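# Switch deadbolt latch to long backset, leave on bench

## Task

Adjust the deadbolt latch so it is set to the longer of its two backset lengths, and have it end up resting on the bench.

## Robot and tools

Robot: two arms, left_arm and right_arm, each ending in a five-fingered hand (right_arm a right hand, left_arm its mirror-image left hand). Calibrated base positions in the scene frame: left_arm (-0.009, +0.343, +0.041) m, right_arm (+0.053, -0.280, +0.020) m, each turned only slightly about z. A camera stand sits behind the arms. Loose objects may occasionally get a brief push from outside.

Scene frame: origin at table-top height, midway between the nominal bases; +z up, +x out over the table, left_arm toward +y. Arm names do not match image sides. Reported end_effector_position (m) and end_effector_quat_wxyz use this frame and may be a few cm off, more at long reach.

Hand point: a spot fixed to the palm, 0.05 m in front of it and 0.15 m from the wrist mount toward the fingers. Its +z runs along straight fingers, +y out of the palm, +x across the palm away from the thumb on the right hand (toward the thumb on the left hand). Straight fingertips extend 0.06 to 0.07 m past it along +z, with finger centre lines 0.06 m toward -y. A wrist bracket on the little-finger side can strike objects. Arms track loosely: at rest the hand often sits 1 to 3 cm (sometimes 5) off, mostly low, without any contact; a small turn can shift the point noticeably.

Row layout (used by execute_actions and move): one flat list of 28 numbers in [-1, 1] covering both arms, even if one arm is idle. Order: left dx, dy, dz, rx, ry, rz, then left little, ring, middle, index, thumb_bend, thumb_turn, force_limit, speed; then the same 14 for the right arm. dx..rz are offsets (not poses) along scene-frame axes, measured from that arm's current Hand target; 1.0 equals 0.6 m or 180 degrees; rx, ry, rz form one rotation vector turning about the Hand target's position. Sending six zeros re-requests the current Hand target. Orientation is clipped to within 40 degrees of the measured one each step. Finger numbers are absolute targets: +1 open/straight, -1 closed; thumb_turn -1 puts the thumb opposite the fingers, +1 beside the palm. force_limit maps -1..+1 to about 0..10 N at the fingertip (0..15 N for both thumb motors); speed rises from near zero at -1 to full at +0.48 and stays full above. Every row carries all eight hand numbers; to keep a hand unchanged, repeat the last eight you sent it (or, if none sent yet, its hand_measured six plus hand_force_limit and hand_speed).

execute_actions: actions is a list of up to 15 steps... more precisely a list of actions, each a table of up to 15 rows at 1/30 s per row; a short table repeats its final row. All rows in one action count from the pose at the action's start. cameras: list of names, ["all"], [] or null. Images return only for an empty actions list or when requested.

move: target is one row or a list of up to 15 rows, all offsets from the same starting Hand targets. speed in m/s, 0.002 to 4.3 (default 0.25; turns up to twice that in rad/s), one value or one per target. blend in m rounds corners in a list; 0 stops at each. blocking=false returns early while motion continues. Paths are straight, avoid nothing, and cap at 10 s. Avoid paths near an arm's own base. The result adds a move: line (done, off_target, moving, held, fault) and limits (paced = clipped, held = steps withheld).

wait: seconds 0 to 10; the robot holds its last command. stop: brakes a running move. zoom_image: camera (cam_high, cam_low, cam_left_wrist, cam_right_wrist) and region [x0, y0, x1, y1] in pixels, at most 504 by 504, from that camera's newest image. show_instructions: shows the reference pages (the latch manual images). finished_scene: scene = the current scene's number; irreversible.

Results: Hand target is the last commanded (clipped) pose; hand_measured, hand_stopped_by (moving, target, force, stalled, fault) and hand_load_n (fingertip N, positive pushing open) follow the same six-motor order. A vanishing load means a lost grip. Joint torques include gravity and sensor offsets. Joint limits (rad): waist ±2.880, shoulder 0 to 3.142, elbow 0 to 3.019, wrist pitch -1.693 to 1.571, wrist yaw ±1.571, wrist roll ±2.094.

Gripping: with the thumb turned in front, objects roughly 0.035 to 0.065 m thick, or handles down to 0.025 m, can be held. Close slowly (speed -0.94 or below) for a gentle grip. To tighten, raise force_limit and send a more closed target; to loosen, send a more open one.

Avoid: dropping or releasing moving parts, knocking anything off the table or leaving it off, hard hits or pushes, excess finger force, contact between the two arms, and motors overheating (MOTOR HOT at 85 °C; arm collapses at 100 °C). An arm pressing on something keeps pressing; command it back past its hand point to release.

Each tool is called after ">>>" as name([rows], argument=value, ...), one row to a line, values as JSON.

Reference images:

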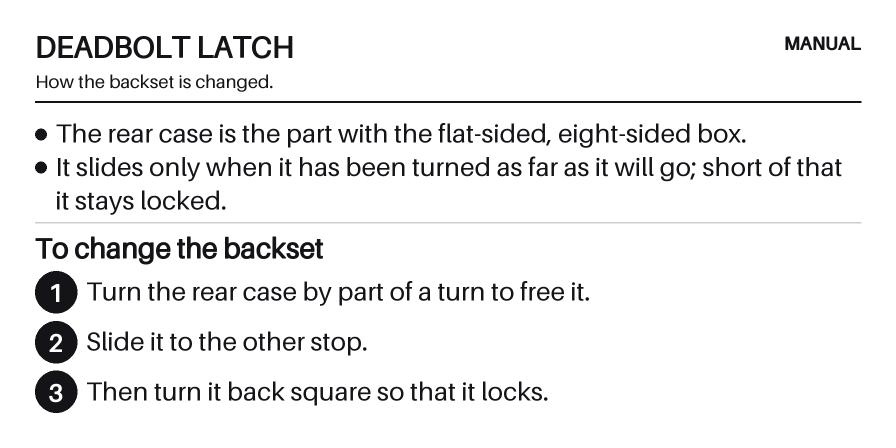

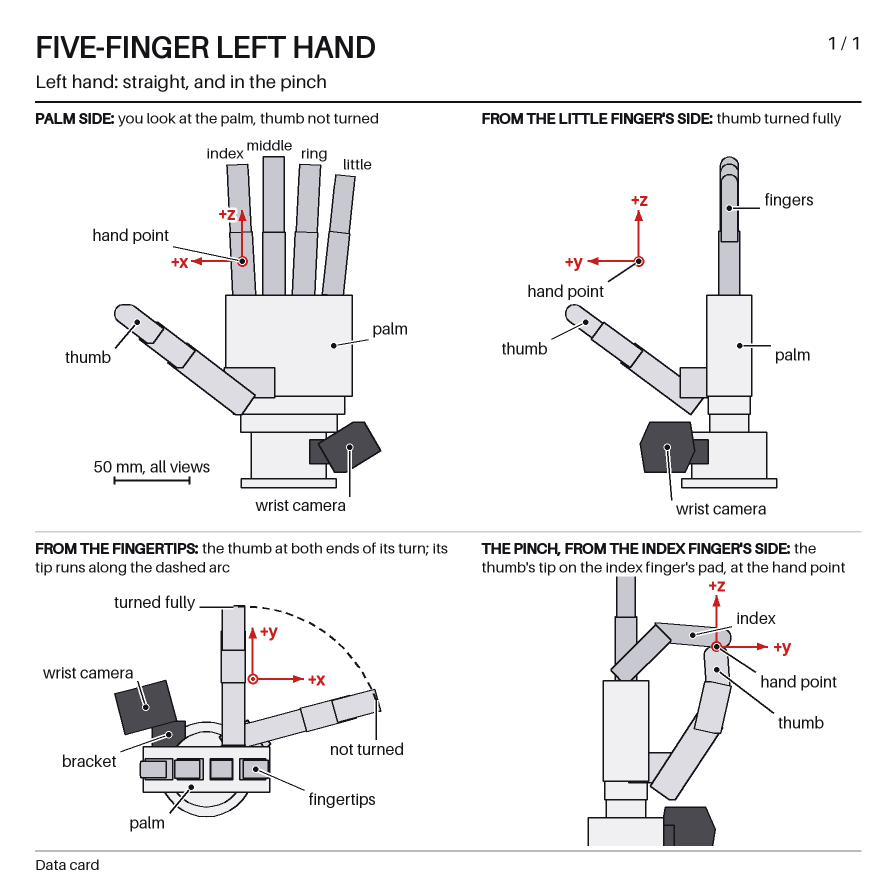

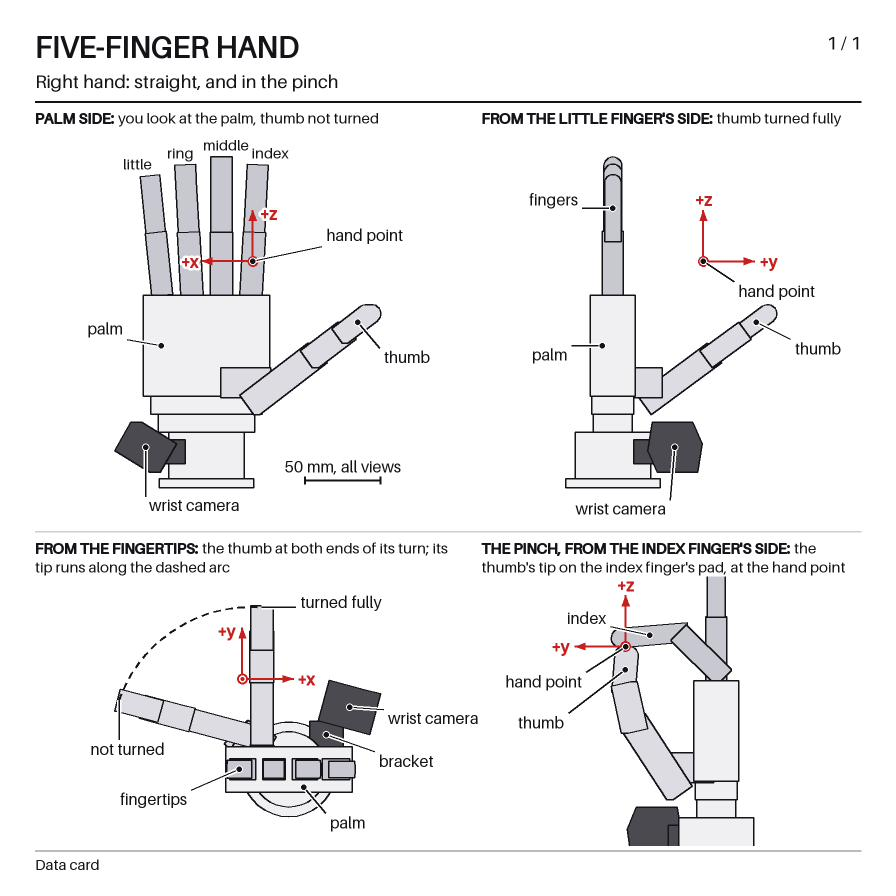

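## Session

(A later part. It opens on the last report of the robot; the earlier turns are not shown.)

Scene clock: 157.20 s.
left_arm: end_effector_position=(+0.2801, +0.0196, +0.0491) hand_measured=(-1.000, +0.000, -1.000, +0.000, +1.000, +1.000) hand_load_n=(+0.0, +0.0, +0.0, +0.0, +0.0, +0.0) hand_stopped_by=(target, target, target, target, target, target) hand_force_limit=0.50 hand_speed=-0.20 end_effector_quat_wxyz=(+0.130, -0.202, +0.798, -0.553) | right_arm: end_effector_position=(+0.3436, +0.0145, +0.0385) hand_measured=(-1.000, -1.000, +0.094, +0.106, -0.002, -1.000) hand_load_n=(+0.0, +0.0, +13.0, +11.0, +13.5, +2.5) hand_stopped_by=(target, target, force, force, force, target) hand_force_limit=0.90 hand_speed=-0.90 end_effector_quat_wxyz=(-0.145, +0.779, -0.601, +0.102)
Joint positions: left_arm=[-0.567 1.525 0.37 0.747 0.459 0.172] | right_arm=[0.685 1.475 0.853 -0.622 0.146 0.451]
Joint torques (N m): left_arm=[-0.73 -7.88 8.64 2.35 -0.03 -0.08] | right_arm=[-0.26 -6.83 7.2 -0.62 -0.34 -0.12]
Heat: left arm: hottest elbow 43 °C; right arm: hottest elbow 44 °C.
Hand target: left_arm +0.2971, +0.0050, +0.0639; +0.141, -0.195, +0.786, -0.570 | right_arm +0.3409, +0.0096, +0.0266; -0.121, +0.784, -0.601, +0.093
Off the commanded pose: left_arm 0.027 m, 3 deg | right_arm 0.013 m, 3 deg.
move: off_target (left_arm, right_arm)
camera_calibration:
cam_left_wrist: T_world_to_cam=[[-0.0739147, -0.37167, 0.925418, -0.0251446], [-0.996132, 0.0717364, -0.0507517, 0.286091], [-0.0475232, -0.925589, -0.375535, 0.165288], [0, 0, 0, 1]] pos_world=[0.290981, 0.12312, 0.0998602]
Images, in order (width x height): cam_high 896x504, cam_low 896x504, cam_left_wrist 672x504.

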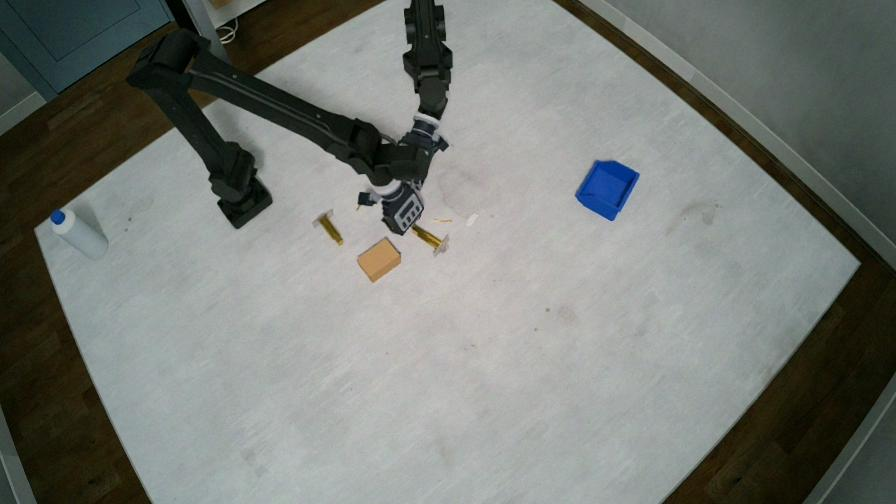

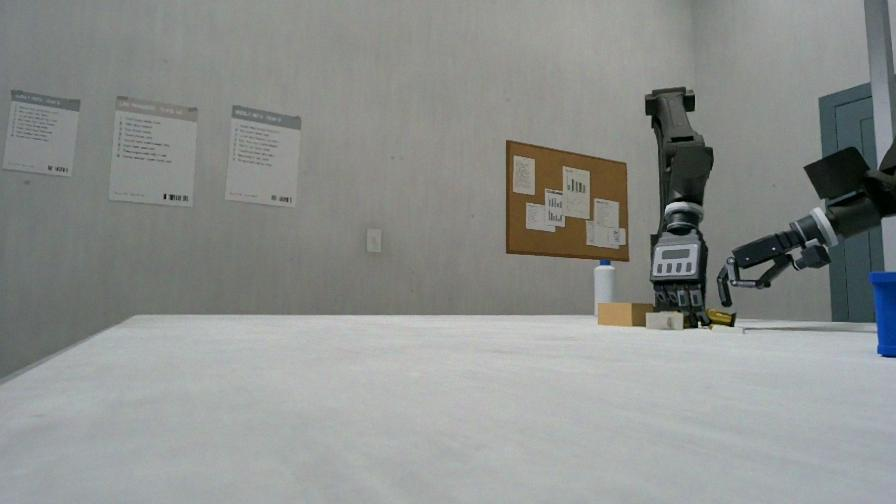

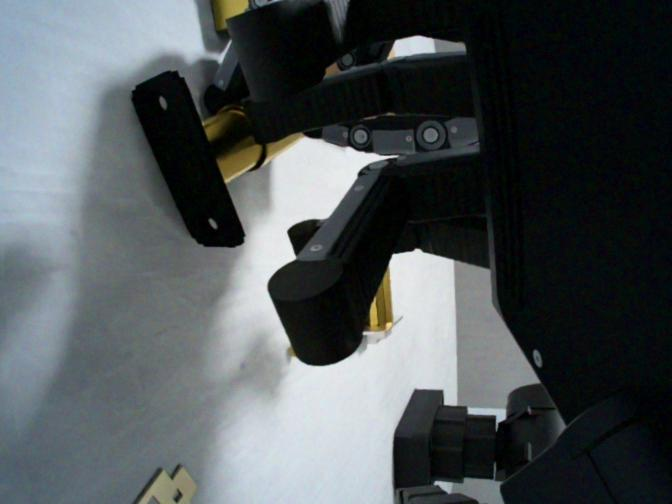

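>>> move([
  [0.025,-0.016,0.03,0,0,0,-1,0,-1,0,1,1,0.5,-0.2,0,0,0,0,0,0,-1,-1,-0.7,-0.7,-0.6,-1,0.9,-0.9],
  [0.025,-0.016,-0.015,0,0,0,-1,0,-1,0,1,1,0.5,-0.2,0,0,0,0,0,0,-1,-1,-0.7,-0.7,-0.6,-1,0.9,-0.9],
], speed=[0.08,0.06], cameras=["cam_low","cam_left_wrist"])

>>> zoom_image(camera="cam_low", region=[650, 235, 790, 335])

Scene clock: 159.93 s.
left_arm: end_effector_position=(+0.2978, +0.0073, +0.0424) hand_measured=(-1.000, +0.000, -1.000, +0.000, +1.000, +1.000) hand_load_n=(+0.0, +0.0, +0.0, -1.0, +0.0, +0.0) hand_stopped_by=(target, target, target, target, target, target) hand_force_limit=0.50 hand_speed=-0.20 end_effector_quat_wxyz=(+0.129, -0.202, +0.798, -0.553) | right_arm: end_effector_position=(+0.3439, +0.0134, +0.0385) hand_measured=(-1.000, -1.000, +0.094, +0.106, -0.002, -1.000) hand_load_n=(+0.0, +0.0, +13.0, +10.0, +13.5, +0.5) hand_stopped_by=(target, target, force, force, force, target) hand_force_limit=0.90 hand_speed=-0.90 end_effector_quat_wxyz=(-0.145, +0.779, -0.602, +0.100)
Joint positions: left_arm=[-0.566 1.597 0.426 0.765 0.461 0.171] | right_arm=[0.681 1.475 0.853 -0.624 0.142 0.449]
Joint torques (N m): left_arm=[-0.62 -8.7 7.66 2.63 -0.05 -0.07] | right_arm=[-0.03 -6.77 7.27 -0.57 -0.17 -0.1]
Heat: left arm: hottest elbow 43 °C; right arm: hottest elbow 44 °C.
Hand target: left_arm +0.3120, -0.0046, +0.0548; +0.141, -0.195, +0.786, -0.570 | right_arm +0.3408, +0.0096, +0.0266; -0.121, +0.784, -0.602, +0.093
Off the commanded pose: left_arm 0.022 m, 3 deg | right_arm 0.013 m, 3 deg.
move: off_target (left_arm, right_arm)
camera_calibration:
cam_left_wrist: T_world_to_cam=[[-0.0742254, -0.369784, 0.926148, -0.0221539], [-0.99606, 0.0726798, -0.0508095, 0.304228], [-0.0485238, -0.926271, -0.373722, 0.152467], [0, 0, 0, 1]] pos_world=[0.308784, 0.110922, 0.0929556]
Images, in order (width x height): cam_low 896x504, cam_left_wrist 672x504.

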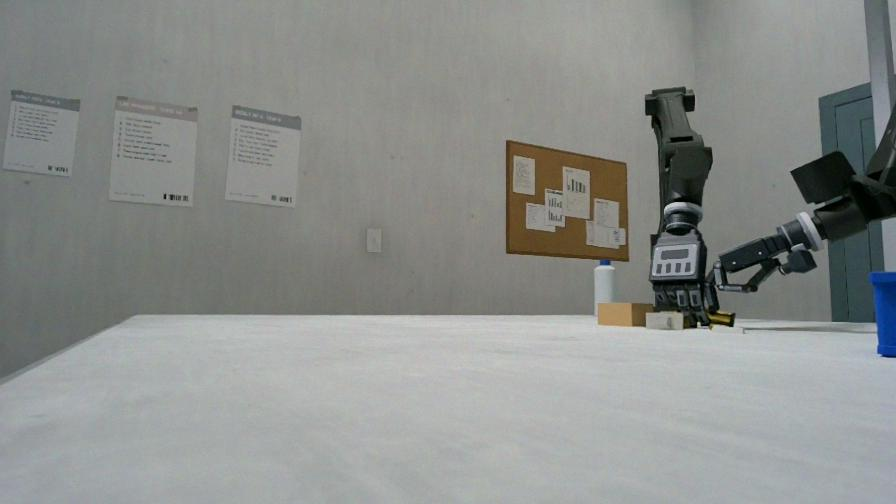

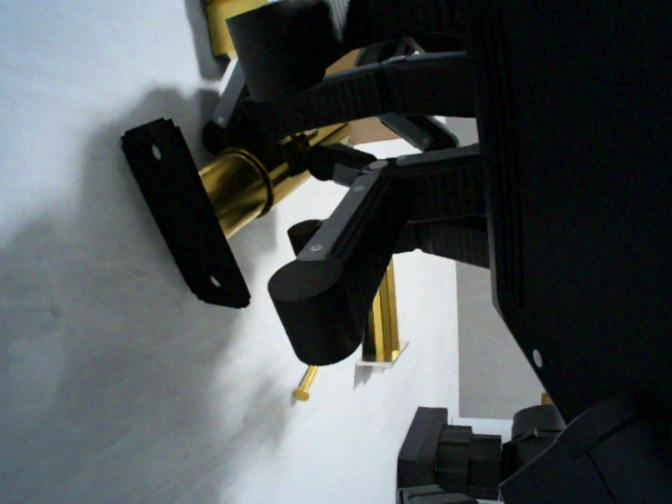

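Scaled by 3.600 from the camera's 896x504 image, which has a finer 1280x720 frame.

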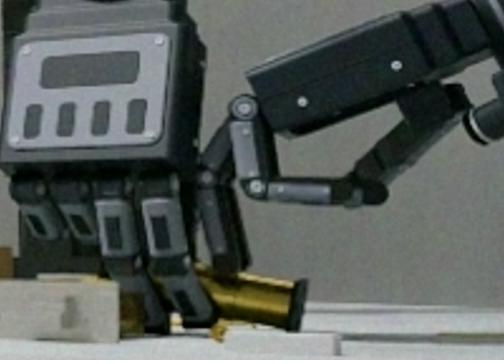

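>>> move([
  [-0.012,0.03,0.03,0,0,0,-1,0,-1,0,1,1,0.5,-0.2,0,0,0,0,0,0,-1,-1,-0.7,-0.7,-0.6,-1,0.9,-0.9],
  [-0.009,0.0177,-0.018,0,0,0,-1,0,-1,0,1,1,0.5,-0.2,0,0,0,0,0,0,-1,-1,-0.7,-0.7,-0.6,-1,0.9,-0.9],
], speed=[0.08,0.06], cameras=["cam_low","cam_left_wrist"])

>>> zoom_image(camera="cam_low", region=[650, 235, 790, 335])

>>> zoom_image(camera="cam_left_wrist", region=[100, 60, 400, 360])

Scene clock: 162.67 s.
left_arm: end_effector_position=(+0.3019, +0.0100, +0.0397) hand_measured=(-1.000, +0.000, -1.000, +0.000, +1.000, +1.000) hand_load_n=(+0.0, +0.0, +0.0, -0.5, +0.0, +0.0) hand_stopped_by=(target, target, target, target, target, target) hand_force_limit=0.50 hand_speed=-0.20 end_effector_quat_wxyz=(+0.134, -0.199, +0.791, -0.562) | right_arm: end_effector_position=(+0.3440, +0.0133, +0.0385) hand_measured=(-1.000, -1.000, +0.094, +0.106, -0.002, -1.000) hand_load_n=(+0.0, +0.0, +13.0, +10.5, +13.5, +2.0) hand_stopped_by=(target, target, force, force, force, target) hand_force_limit=0.90 hand_speed=-0.90 end_effector_quat_wxyz=(-0.145, +0.779, -0.602, +0.100)
Joint positions: left_arm=[-0.55 1.628 0.419 0.826 0.477 0.171] | right_arm=[0.681 1.475 0.853 -0.624 0.142 0.449]
Joint torques (N m): left_arm=[-0.56 -9.05 5.41 2.41 -0.03 -0.01] | right_arm=[0.03 -6.77 7.23 -0.55 -0.18 -0.09]
Heat: left arm: hottest elbow 43 °C; right arm: hottest elbow 44 °C.
Hand target: left_arm +0.3066, +0.0061, +0.0440; +0.141, -0.195, +0.786, -0.570 | right_arm +0.3410, +0.0095, +0.0266; -0.121, +0.784, -0.602, +0.093
Off the commanded pose: left_arm 0.008 m, 1 deg | right_arm 0.013 m, 3 deg.
move: off_target (right_arm)
camera_calibration:
cam_left_wrist: T_world_to_cam=[[-0.088493, -0.353196, 0.931355, -0.0144584], [-0.995225, 0.0700139, -0.0680104, 0.308393], [-0.0411867, -0.932926, -0.357705, 0.151375], [0, 0, 0, 1]] pos_world=[0.311876, 0.114524, 0.0885877]
Images, in order (width x height): cam_low 896x504, cam_left_wrist 672x504.

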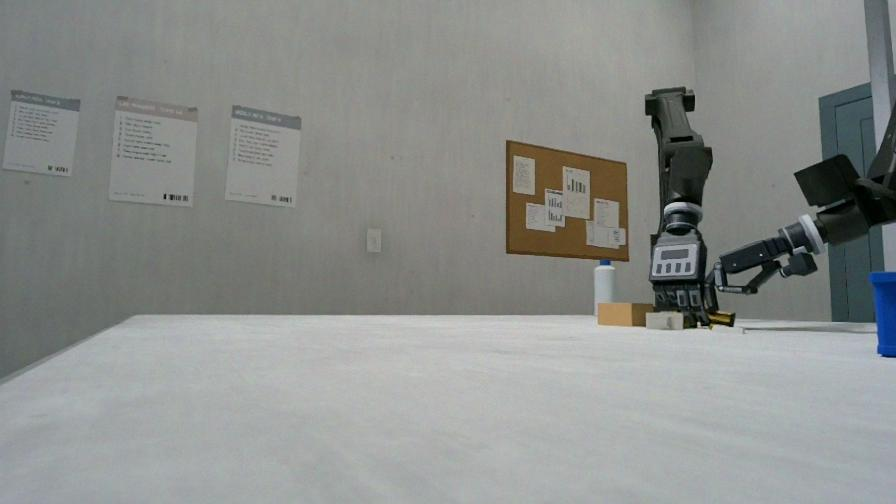

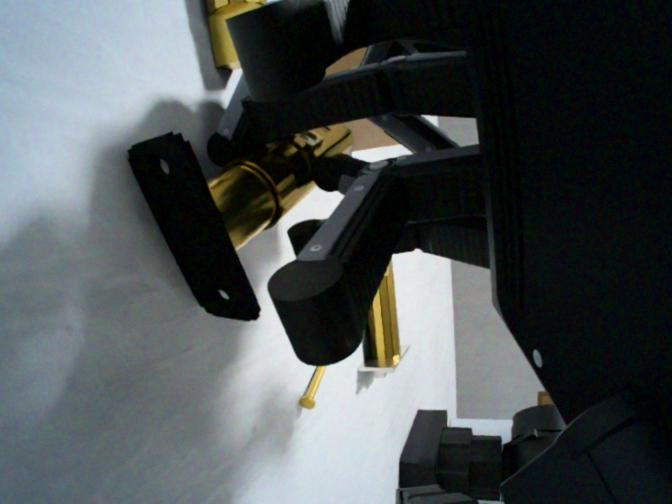

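Scaled by 3.600 from the camera's 896x504 image, which has a finer 1280x720 frame.

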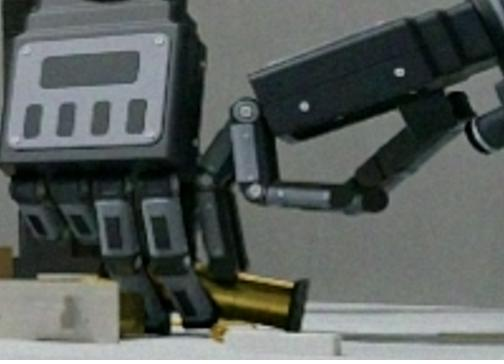

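Scaled by 1.680 from the camera's 672x504 image, which has a finer 960x720 frame.

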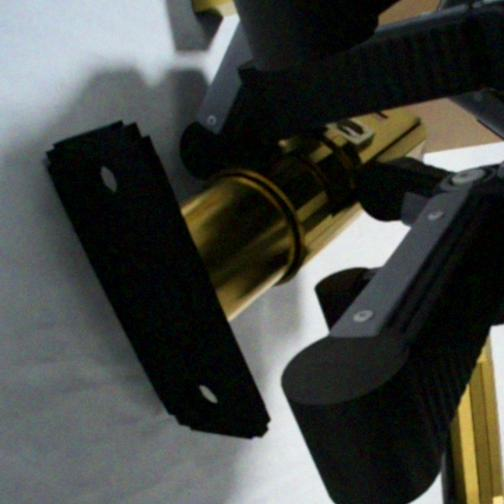

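>>> move([
  [-0.008,0.03,0.02,0,0,0,-1,0,-1,0,1,1,0.5,-0.2,0,0,0,0,0,0,-1,-1,-0.7,-0.7,-0.6,-1,0.9,-0.9],
], speed=[0.06], cameras=["cam_low","cam_left_wrist"])

>>> zoom_image(camera="cam_low", region=[650, 235, 790, 335])

>>> zoom_image(camera="cam_left_wrist", region=[100, 60, 400, 360])

Scene clock: 164.40 s.
left_arm: end_effector_position=(+0.3018, +0.0208, +0.0532) hand_measured=(-1.000, +0.000, -1.000, +0.000, +1.000, +1.000) hand_load_n=(+0.0, +0.0, +0.0, +0.0, +0.0, +0.0) hand_stopped_by=(target, target, target, target, target, target) hand_force_limit=0.50 hand_speed=-0.20 end_effector_quat_wxyz=(+0.137, -0.197, +0.785, -0.570) | right_arm: end_effector_position=(+0.3440, +0.0133, +0.0385) hand_measured=(-1.000, -1.000, +0.094, +0.106, -0.002, -1.000) hand_load_n=(+0.0, +0.0, +12.5, +10.5, +13.5, +2.5) hand_stopped_by=(target, target, force, force, force, target) hand_force_limit=0.90 hand_speed=-0.90 end_effector_quat_wxyz=(-0.145, +0.779, -0.602, +0.100)
Joint positions: left_arm=[-0.517 1.574 0.398 0.811 0.511 0.174] | right_arm=[0.681 1.475 0.853 -0.624 0.142 0.449]
Joint torques (N m): left_arm=[0.21 -10.58 4.59 1.07 0.12 0.09] | right_arm=[-0.03 -6.77 7.21 -0.55 -0.18 -0.09]
Heat: left arm: hottest elbow 42 °C; right arm: hottest elbow 44 °C.
Hand target: left_arm +0.3018, +0.0241, +0.0560; +0.141, -0.195, +0.786, -0.570 | right_arm +0.3410, +0.0095, +0.0266; -0.121, +0.784, -0.602, +0.093
Off the commanded pose: left_arm 0.004 m, 1 deg | right_arm 0.013 m, 3 deg.
move: off_target (right_arm)
camera_calibration:
cam_left_wrist: T_world_to_cam=[[-0.0984723, -0.335943, 0.93672, -0.0208611], [-0.994443, 0.0684335, -0.0799975, 0.308931], [-0.0372284, -0.939393, -0.340815, 0.164229], [0, 0, 0, 1]] pos_world=[0.311274, 0.126126, 0.100226]
Images, in order (width x height): cam_low 896x504, cam_left_wrist 672x504.

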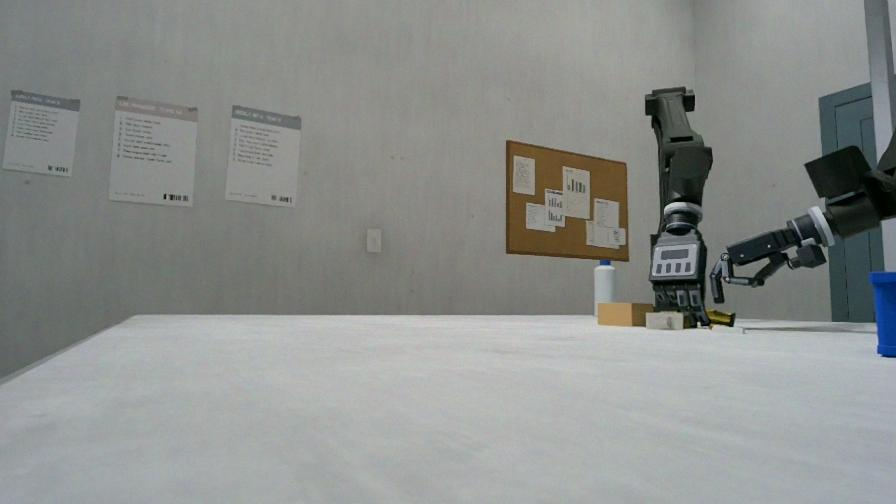

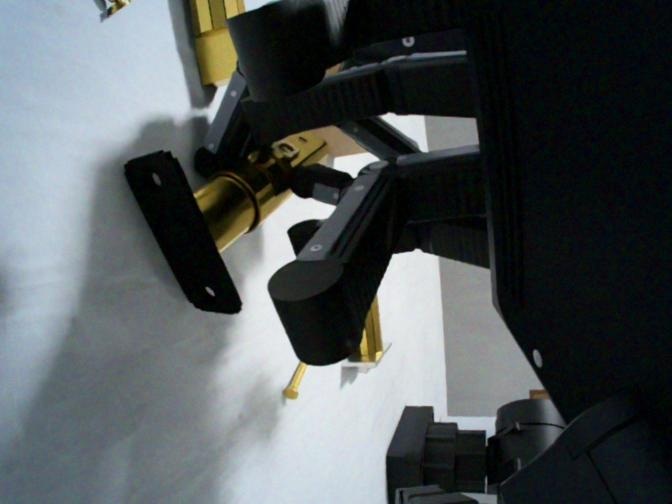

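Scaled by 3.600 from the camera's 896x504 image, which has a finer 1280x720 frame.

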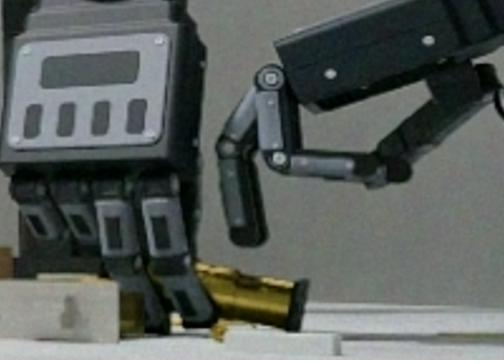

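Scaled by 1.680 from the camera's 672x504 image, which has a finer 960x720 frame.

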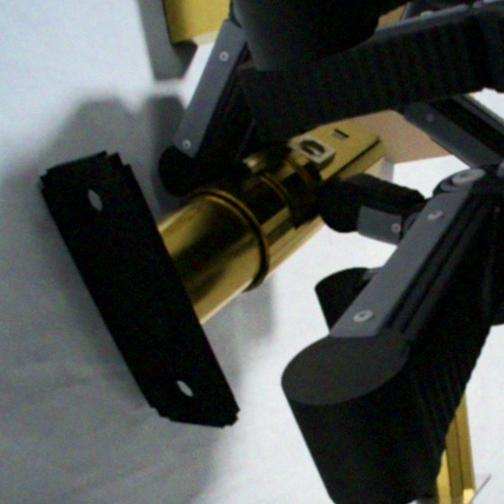

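>>> zoom_image(camera="cam_left_wrist", region=[180, 120, 340, 260])

Scaled by 3.150 from the camera's 672x504 image, which has a finer 960x720 frame.

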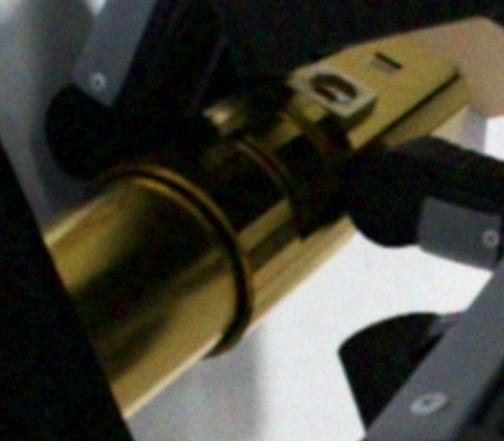

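>>> move([
  [-0.014,-0.005,0.02,0,0,0,-1,0,-1,0,1,1,0.5,-0.2,0,0,0,0,0,0,-1,-1,-0.7,-0.7,-0.6,-1,0.9,-0.9],
  [-0.0115,-0.0103,-0.023,0,0,0,-1,0,-1,0,1,1,0.5,-0.2,0,0,0,0,0,0,-1,-1,-0.7,-0.7,-0.6,-1,0.9,-0.9],
], speed=[0.06], cameras=["cam_low","cam_left_wrist"])

>>> zoom_image(camera="cam_low", region=[690, 275, 760, 335])

>>> zoom_image(camera="cam_left_wrist", region=[100, 60, 400, 360])

speed must be one number or one for each of the 2 targets, got a list of 1; nothing of the call was run

Scaled by 7.200 from the camera's 896x504 image, which has a finer 1280x720 frame.

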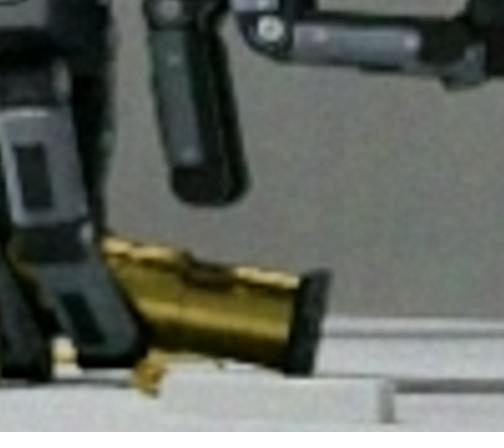

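Scaled by 1.680 from the camera's 672x504 image, which has a finer 960x720 frame.

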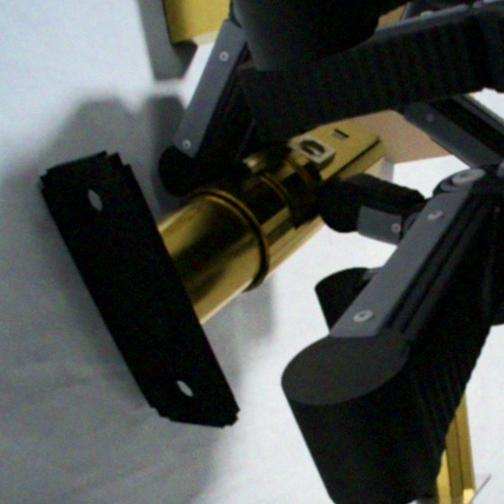

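>>> move([
  [-0.014,-0.005,0.02,0,0,0,-1,0,-1,0,1,1,0.5,-0.2,0,0,0,0,0,0,-1,-1,-0.7,-0.7,-0.6,-1,0.9,-0.9],
  [-0.0115,-0.0103,-0.023,0,0,0,-1,0,-1,0,1,1,0.5,-0.2,0,0,0,0,0,0,-1,-1,-0.7,-0.7,-0.6,-1,0.9,-0.9],
], speed=0.06, cameras=["cam_low","cam_left_wrist"])

>>> zoom_image(camera="cam_low", region=[690, 275, 760, 335])

>>> zoom_image(camera="cam_left_wrist", region=[100, 60, 400, 360])

Scene clock: 167.93 s.
left_arm: end_effector_position=(+0.2979, +0.0195, +0.0425) hand_measured=(-1.000, +0.000, -1.000, +0.000, +1.000, +1.000) hand_load_n=(+0.0, +0.0, +0.5, +0.0, +0.0, +0.0) hand_stopped_by=(target, target, target, target, target, target) hand_force_limit=0.50 hand_speed=-0.20 end_effector_quat_wxyz=(+0.140, -0.199, +0.787, -0.566) | right_arm: end_effector_position=(+0.3440, +0.0133, +0.0385) hand_measured=(-1.000, -1.000, +0.094, +0.106, -0.002, -1.000) hand_load_n=(+0.0, +0.5, +13.0, +11.0, +13.5, +2.5) hand_stopped_by=(target, target, force, force, force, target) hand_force_limit=0.90 hand_speed=-0.90 end_effector_quat_wxyz=(-0.145, +0.779, -0.602, +0.100)
Joint positions: left_arm=[-0.533 1.61 0.388 0.851 0.487 0.174] | right_arm=[0.681 1.475 0.853 -0.624 0.142 0.449]
Joint torques (N m): left_arm=[-1.03 -8.7 4.08 2.35 -0.03 0] | right_arm=[-0.09 -6.77 7.24 -0.54 -0.18 -0.1]
Heat: left arm: hottest elbow 42 °C; right arm: hottest elbow 44 °C.
Hand target: left_arm +0.2949, +0.0179, +0.0423; +0.141, -0.195, +0.786, -0.570 | right_arm +0.3410, +0.0095, +0.0266; -0.121, +0.784, -0.602, +0.093
Off the commanded pose: left_arm 0.003 m, 1 deg | right_arm 0.013 m, 3 deg.
move: off_target (right_arm)
camera_calibration:
cam_left_wrist: T_world_to_cam=[[-0.0976552, -0.345355, 0.933378, -0.0115907], [-0.994721, 0.0635779, -0.0805491, 0.304524], [-0.0315242, -0.936316, -0.34974, 0.157831], [0, 0, 0, 1]] pos_world=[0.30676, 0.124416, 0.0905476]
Images, in order (width x height): cam_low 896x504, cam_left_wrist 672x504.

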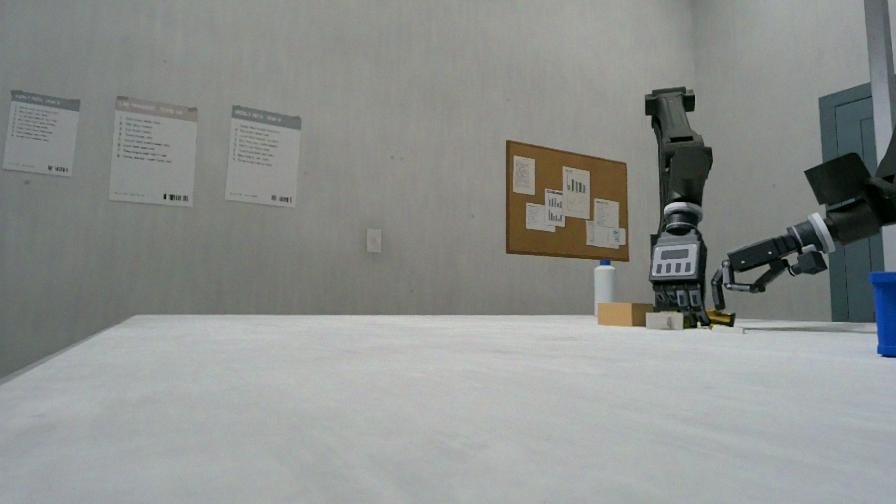

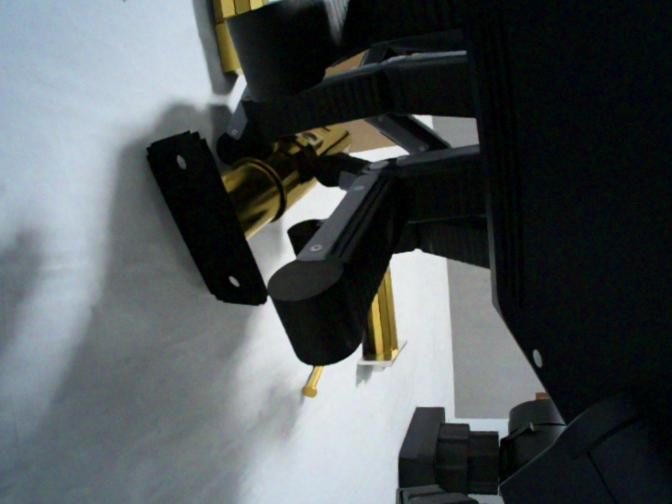

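Scaled by 7.200 from the camera's 896x504 image, which has a finer 1280x720 frame.

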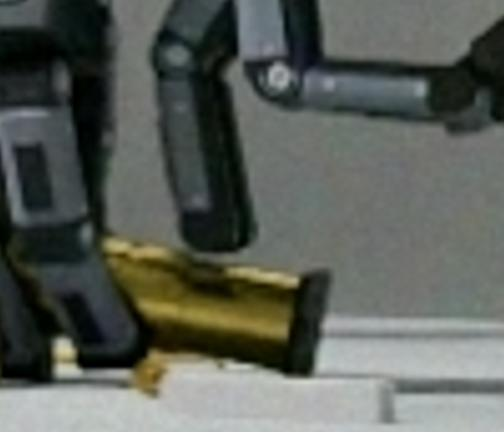

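Scaled by 1.680 from the camera's 672x504 image, which has a finer 960x720 frame.

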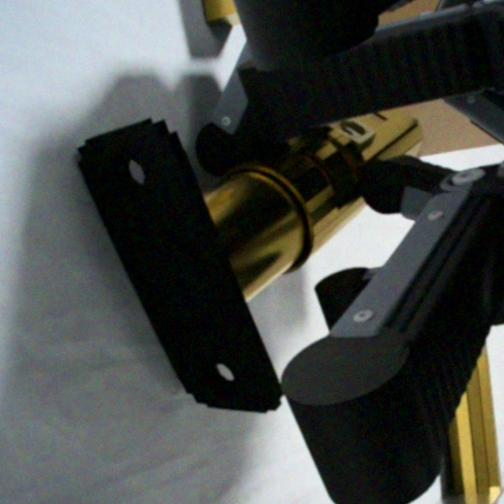

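>>> move([
  [-0.006,0.0,0.035,0,0,0,-1,0,-1,0,1,1,0.5,-0.2,0,0,0,0,0,0,-1,-1,-0.7,-0.7,-0.6,-1,0.9,-0.9],
  [-0.005,-0.005,-0.043,0,0,0,-1,0,-1,0,1,1,0.5,-0.2,0,0,0,0,0,0,-1,-1,-0.7,-0.7,-0.6,-1,0.9,-0.9],
], speed=0.05, cameras=["cam_low","cam_left_wrist"])

>>> zoom_image(camera="cam_low", region=[690, 275, 760, 335])

>>> zoom_image(camera="cam_left_wrist", region=[100, 60, 400, 360])

Scene clock: 171.57 s.
left_arm: end_effector_position=(+0.2939, +0.0175, +0.0158) hand_measured=(-1.000, +0.000, -1.000, +0.000, +1.000, +1.000) hand_load_n=(+0.5, +0.0, +0.0, +0.0, +0.0, +0.0) hand_stopped_by=(target, target, target, target, target, target) hand_force_limit=0.50 hand_speed=-0.20 end_effector_quat_wxyz=(+0.141, -0.197, +0.789, -0.565) | right_arm: end_effector_position=(+0.3440, +0.0133, +0.0385) hand_measured=(-1.000, -1.000, +0.094, +0.106, -0.002, -1.000) hand_load_n=(+0.0, +0.0, +12.5, +10.5, +13.0, +2.0) hand_stopped_by=(target, target, force, force, force, target) hand_force_limit=0.90 hand_speed=-0.90 end_effector_quat_wxyz=(-0.145, +0.779, -0.602, +0.100)
Joint positions: left_arm=[-0.547 1.729 0.381 0.979 0.474 0.174] | right_arm=[0.681 1.475 0.853 -0.624 0.142 0.449]
Joint torques (N m): left_arm=[-0.91 -9.11 3.43 2.33 -0.04 -0.05] | right_arm=[-0.09 -6.77 7.23 -0.55 -0.17 -0.1]
Heat: left arm: hottest elbow 42 °C; right arm: hottest elbow 44 °C.
Hand target: left_arm +0.2919, +0.0148, +0.0165; +0.141, -0.195, +0.786, -0.570 | right_arm +0.3410, +0.0095, +0.0266; -0.121, +0.784, -0.602, +0.093
Off the commanded pose: left_arm 0.003 m, 1 deg | right_arm 0.013 m, 3 deg.
move: off_target (right_arm)
camera_calibration:
cam_left_wrist: T_world_to_cam=[[-0.100825, -0.348661, 0.93181, 0.0132097], [-0.994385, 0.0655709, -0.0830608, 0.298388], [-0.0321396, -0.934952, -0.353315, 0.146829], [0, 0, 0, 1]] pos_world=[0.302764, 0.122318, 0.0643523]
Images, in order (width x height): cam_low 896x504, cam_left_wrist 672x504.

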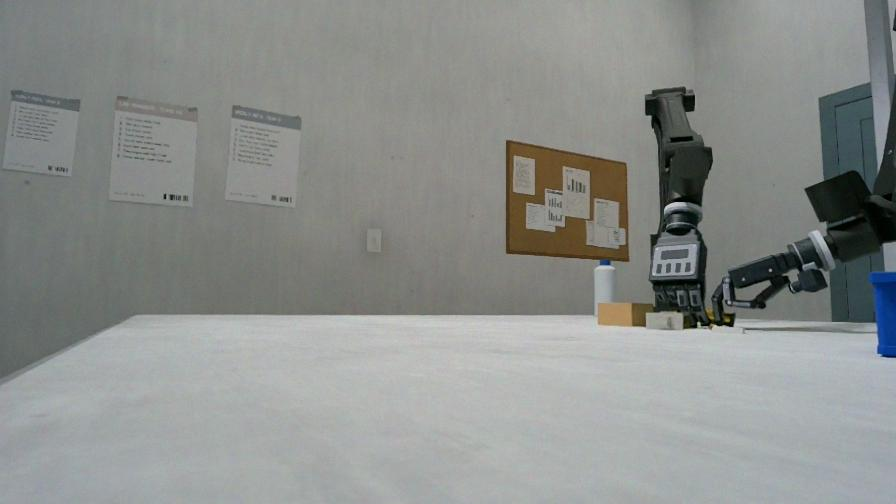

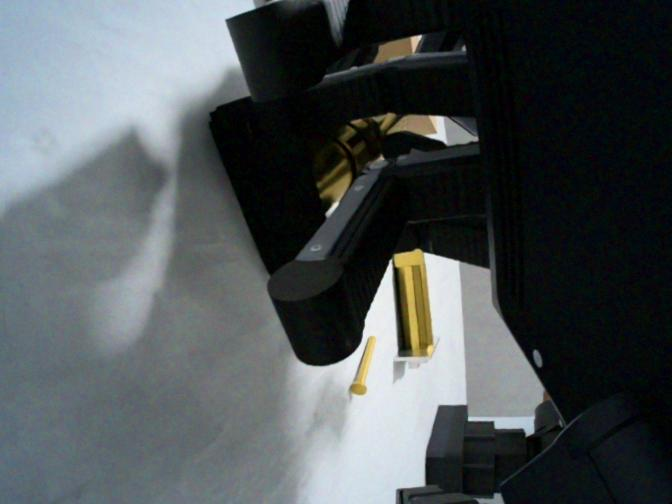

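Scaled by 7.200 from the camera's 896x504 image, which has a finer 1280x720 frame.

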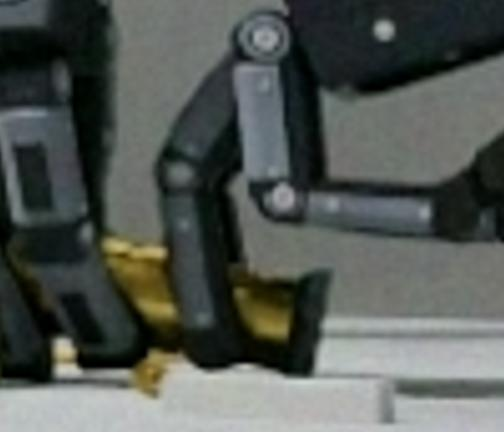

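Scaled by 1.680 from the camera's 672x504 image, which has a finer 960x720 frame.

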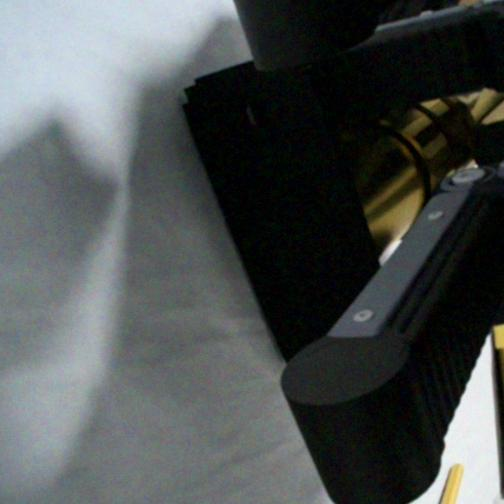

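>>> move([
  [0,0,0,0,0,0,-1,0,-1,0,1,1,0.5,-0.2,0.0117,-0.021,0.01,0,0,0,-1,-1,-0.7,-0.7,-0.6,-1,0.9,-0.9],
], speed=0.03, cameras=["cam_low","cam_left_wrist"])

>>> zoom_image(camera="cam_low", region=[690, 275, 760, 335])

>>> zoom_image(camera="cam_left_wrist", region=[180, 60, 400, 280])

Scene clock: 174.37 s.
left_arm: end_effector_position=(+0.2939, +0.0175, +0.0158) hand_measured=(-1.000, +0.000, -1.000, +0.000, +1.000, +1.000) hand_load_n=(+0.0, +0.0, +0.0, +0.0, +0.0, +0.0) hand_stopped_by=(target, target, target, target, target, target) hand_force_limit=0.50 hand_speed=-0.20 end_effector_quat_wxyz=(+0.141, -0.197, +0.789, -0.565) | right_arm: end_effector_position=(+0.3446, +0.0092, +0.0386) hand_measured=(-1.000, -1.000, +0.094, +0.106, -0.002, -1.000) hand_load_n=(+0.5, +0.0, +13.0, +10.5, +13.0, +2.5) hand_stopped_by=(target, target, force, force, force, target) hand_force_limit=0.90 hand_speed=-0.90 end_effector_quat_wxyz=(-0.142, +0.779, -0.604, +0.090)
Joint positions: left_arm=[-0.547 1.729 0.381 0.979 0.474 0.174] | right_arm=[0.662 1.475 0.853 -0.631 0.119 0.439]
Joint torques (N m): left_arm=[-0.97 -9.23 3.41 2.35 -0.04 -0.05] | right_arm=[-1.26 -8.12 7.16 -0.76 0.28 -0.32]
Heat: left arm: hottest elbow 41 °C; right arm: hottest elbow 44 °C.
Hand target: left_arm +0.2919, +0.0149, +0.0165; +0.141, -0.195, +0.786, -0.570 | right_arm +0.3479, -0.0030, +0.0326; -0.121, +0.784, -0.602, +0.093
Off the commanded pose: left_arm 0.003 m, 1 deg | right_arm 0.014 m, 3 deg.
move: off_target (right_arm)
camera_calibration:
cam_left_wrist: T_world_to_cam=[[-0.100825, -0.348661, 0.93181, 0.0132097], [-0.994385, 0.0655709, -0.0830608, 0.298388], [-0.0321396, -0.934952, -0.353315, 0.146829], [0, 0, 0, 1]] pos_world=[0.302764, 0.122318, 0.0643523]
Images, in order (width x height): cam_low 896x504, cam_left_wrist 672x504.

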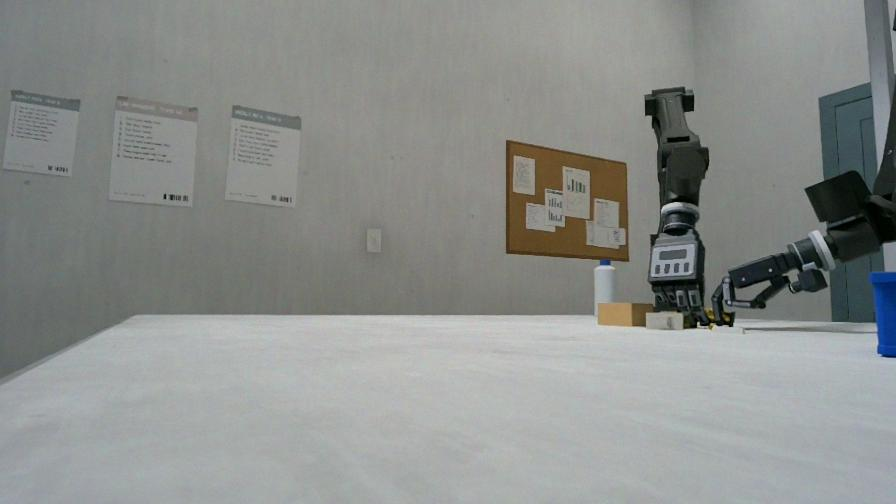

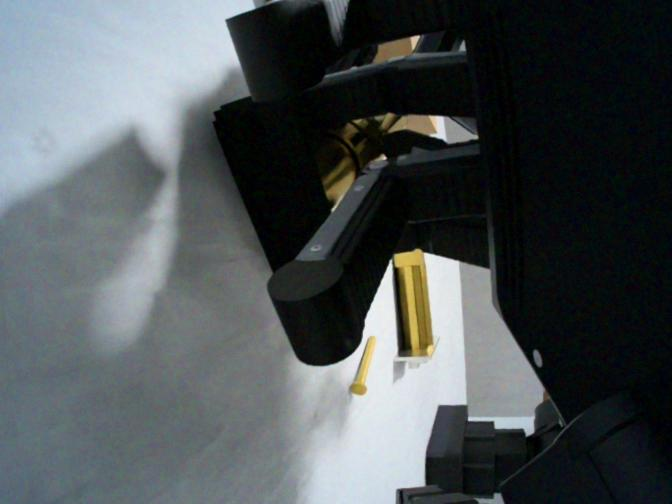

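Scaled by 7.200 from the camera's 896x504 image, which has a finer 1280x720 frame.

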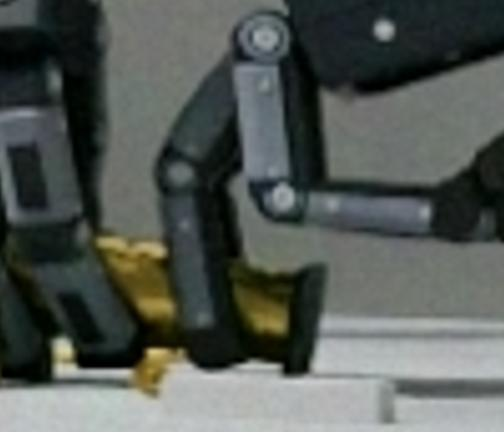

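Scaled by 2.291 from the camera's 672x504 image, which has a finer 960x720 frame.

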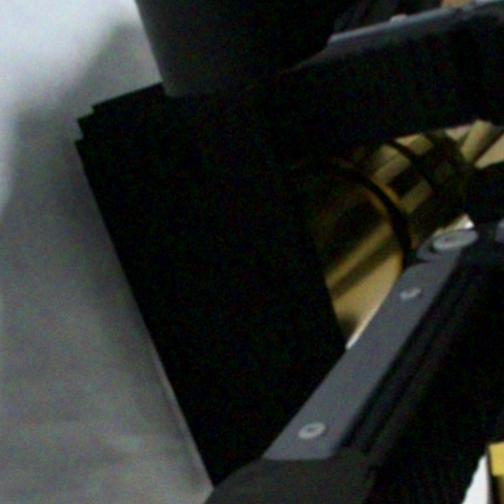

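>>> move([
  [0,0,0,0,0,0,-1,0,-1,0,1,1,0.5,-0.2,0.009,-0.025,0.01,0,0,0,-1,-1,-0.7,-0.7,-0.6,-1,0.9,-0.9],
], speed=0.03, cameras=["cam_low","cam_left_wrist"])

>>> zoom_image(camera="cam_low", region=[690, 275, 760, 335])

>>> zoom_image(camera="cam_left_wrist", region=[180, 60, 400, 280])

Scene clock: 175.73 s.
left_arm: end_effector_position=(+0.2939, +0.0162, +0.0172) hand_measured=(-1.000, +0.000, -1.000, +0.000, +1.000, +1.000) hand_load_n=(+0.0, +1.0, +0.0, +1.0, +0.0, -0.5) hand_stopped_by=(target, target, target, target, target, target) hand_force_limit=0.50 hand_speed=-0.20 end_effector_quat_wxyz=(+0.142, -0.195, +0.787, -0.568) | right_arm: end_effector_position=(+0.3475, -0.0027, +0.0396) hand_measured=(-1.000, -1.000, +0.094, +0.106, -0.002, -1.000) hand_load_n=(+0.0, +0.0, +13.0, +11.0, +13.0, +2.5) hand_stopped_by=(target, target, force, force, force, target) hand_force_limit=0.90 hand_speed=-0.90 end_effector_quat_wxyz=(-0.134, +0.781, -0.604, +0.085)
Joint positions: left_arm=[-0.55 1.729 0.381 0.986 0.474 0.174] | right_arm=[0.63 1.471 0.853 -0.65 0.102 0.407]
Joint torques (N m): left_arm=[-0.67 -9.11 3.45 2.13 -0.03 -0.06] | right_arm=[-1.79 -9.35 6.63 -0.53 0.55 -0.36]
Heat: left arm: hottest elbow 41 °C; right arm: hottest elbow 44 °C.
Hand target: left_arm +0.2920, +0.0149, +0.0165; +0.141, -0.195, +0.786, -0.570 | right_arm +0.3533, -0.0180, +0.0387; -0.121, +0.784, -0.602, +0.093
Off the commanded pose: left_arm 0.003 m, 0 deg | right_arm 0.016 m, 2 deg.
move: off_target (right_arm)
camera_calibration:
cam_left_wrist: T_world_to_cam=[[-0.107089, -0.345067, 0.932449, 0.0132973], [-0.993729, 0.0674912, -0.0891508, 0.29852], [-0.0321692, -0.936149, -0.35013, 0.146004], [0, 0, 0, 1]] pos_world=[0.302768, 0.121122, 0.0653346]
Images, in order (width x height): cam_low 896x504, cam_left_wrist 672x504.

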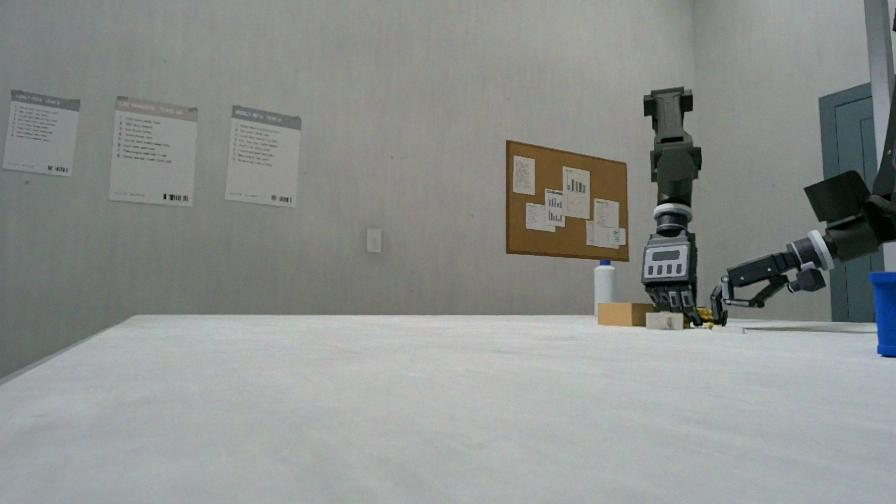

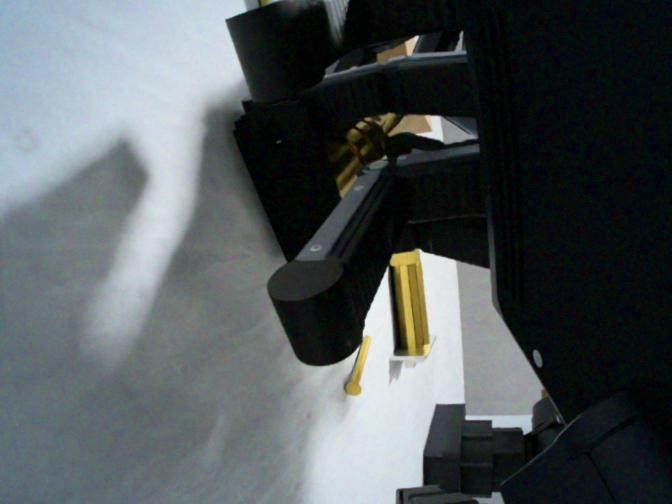

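Scaled by 7.200 from the camera's 896x504 image, which has a finer 1280x720 frame.

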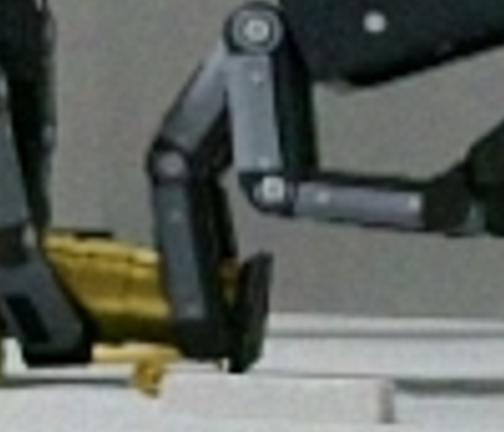

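Scaled by 2.291 from the camera's 672x504 image, which has a finer 960x720 frame.

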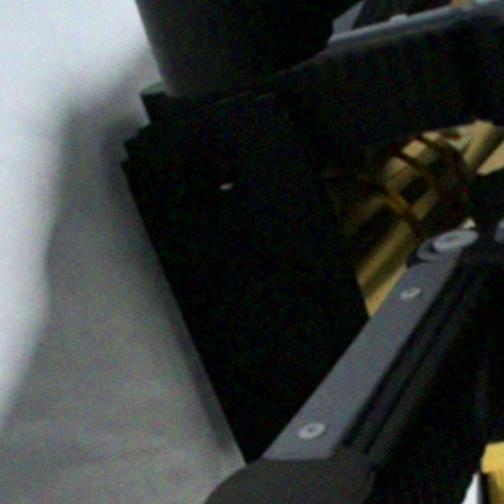

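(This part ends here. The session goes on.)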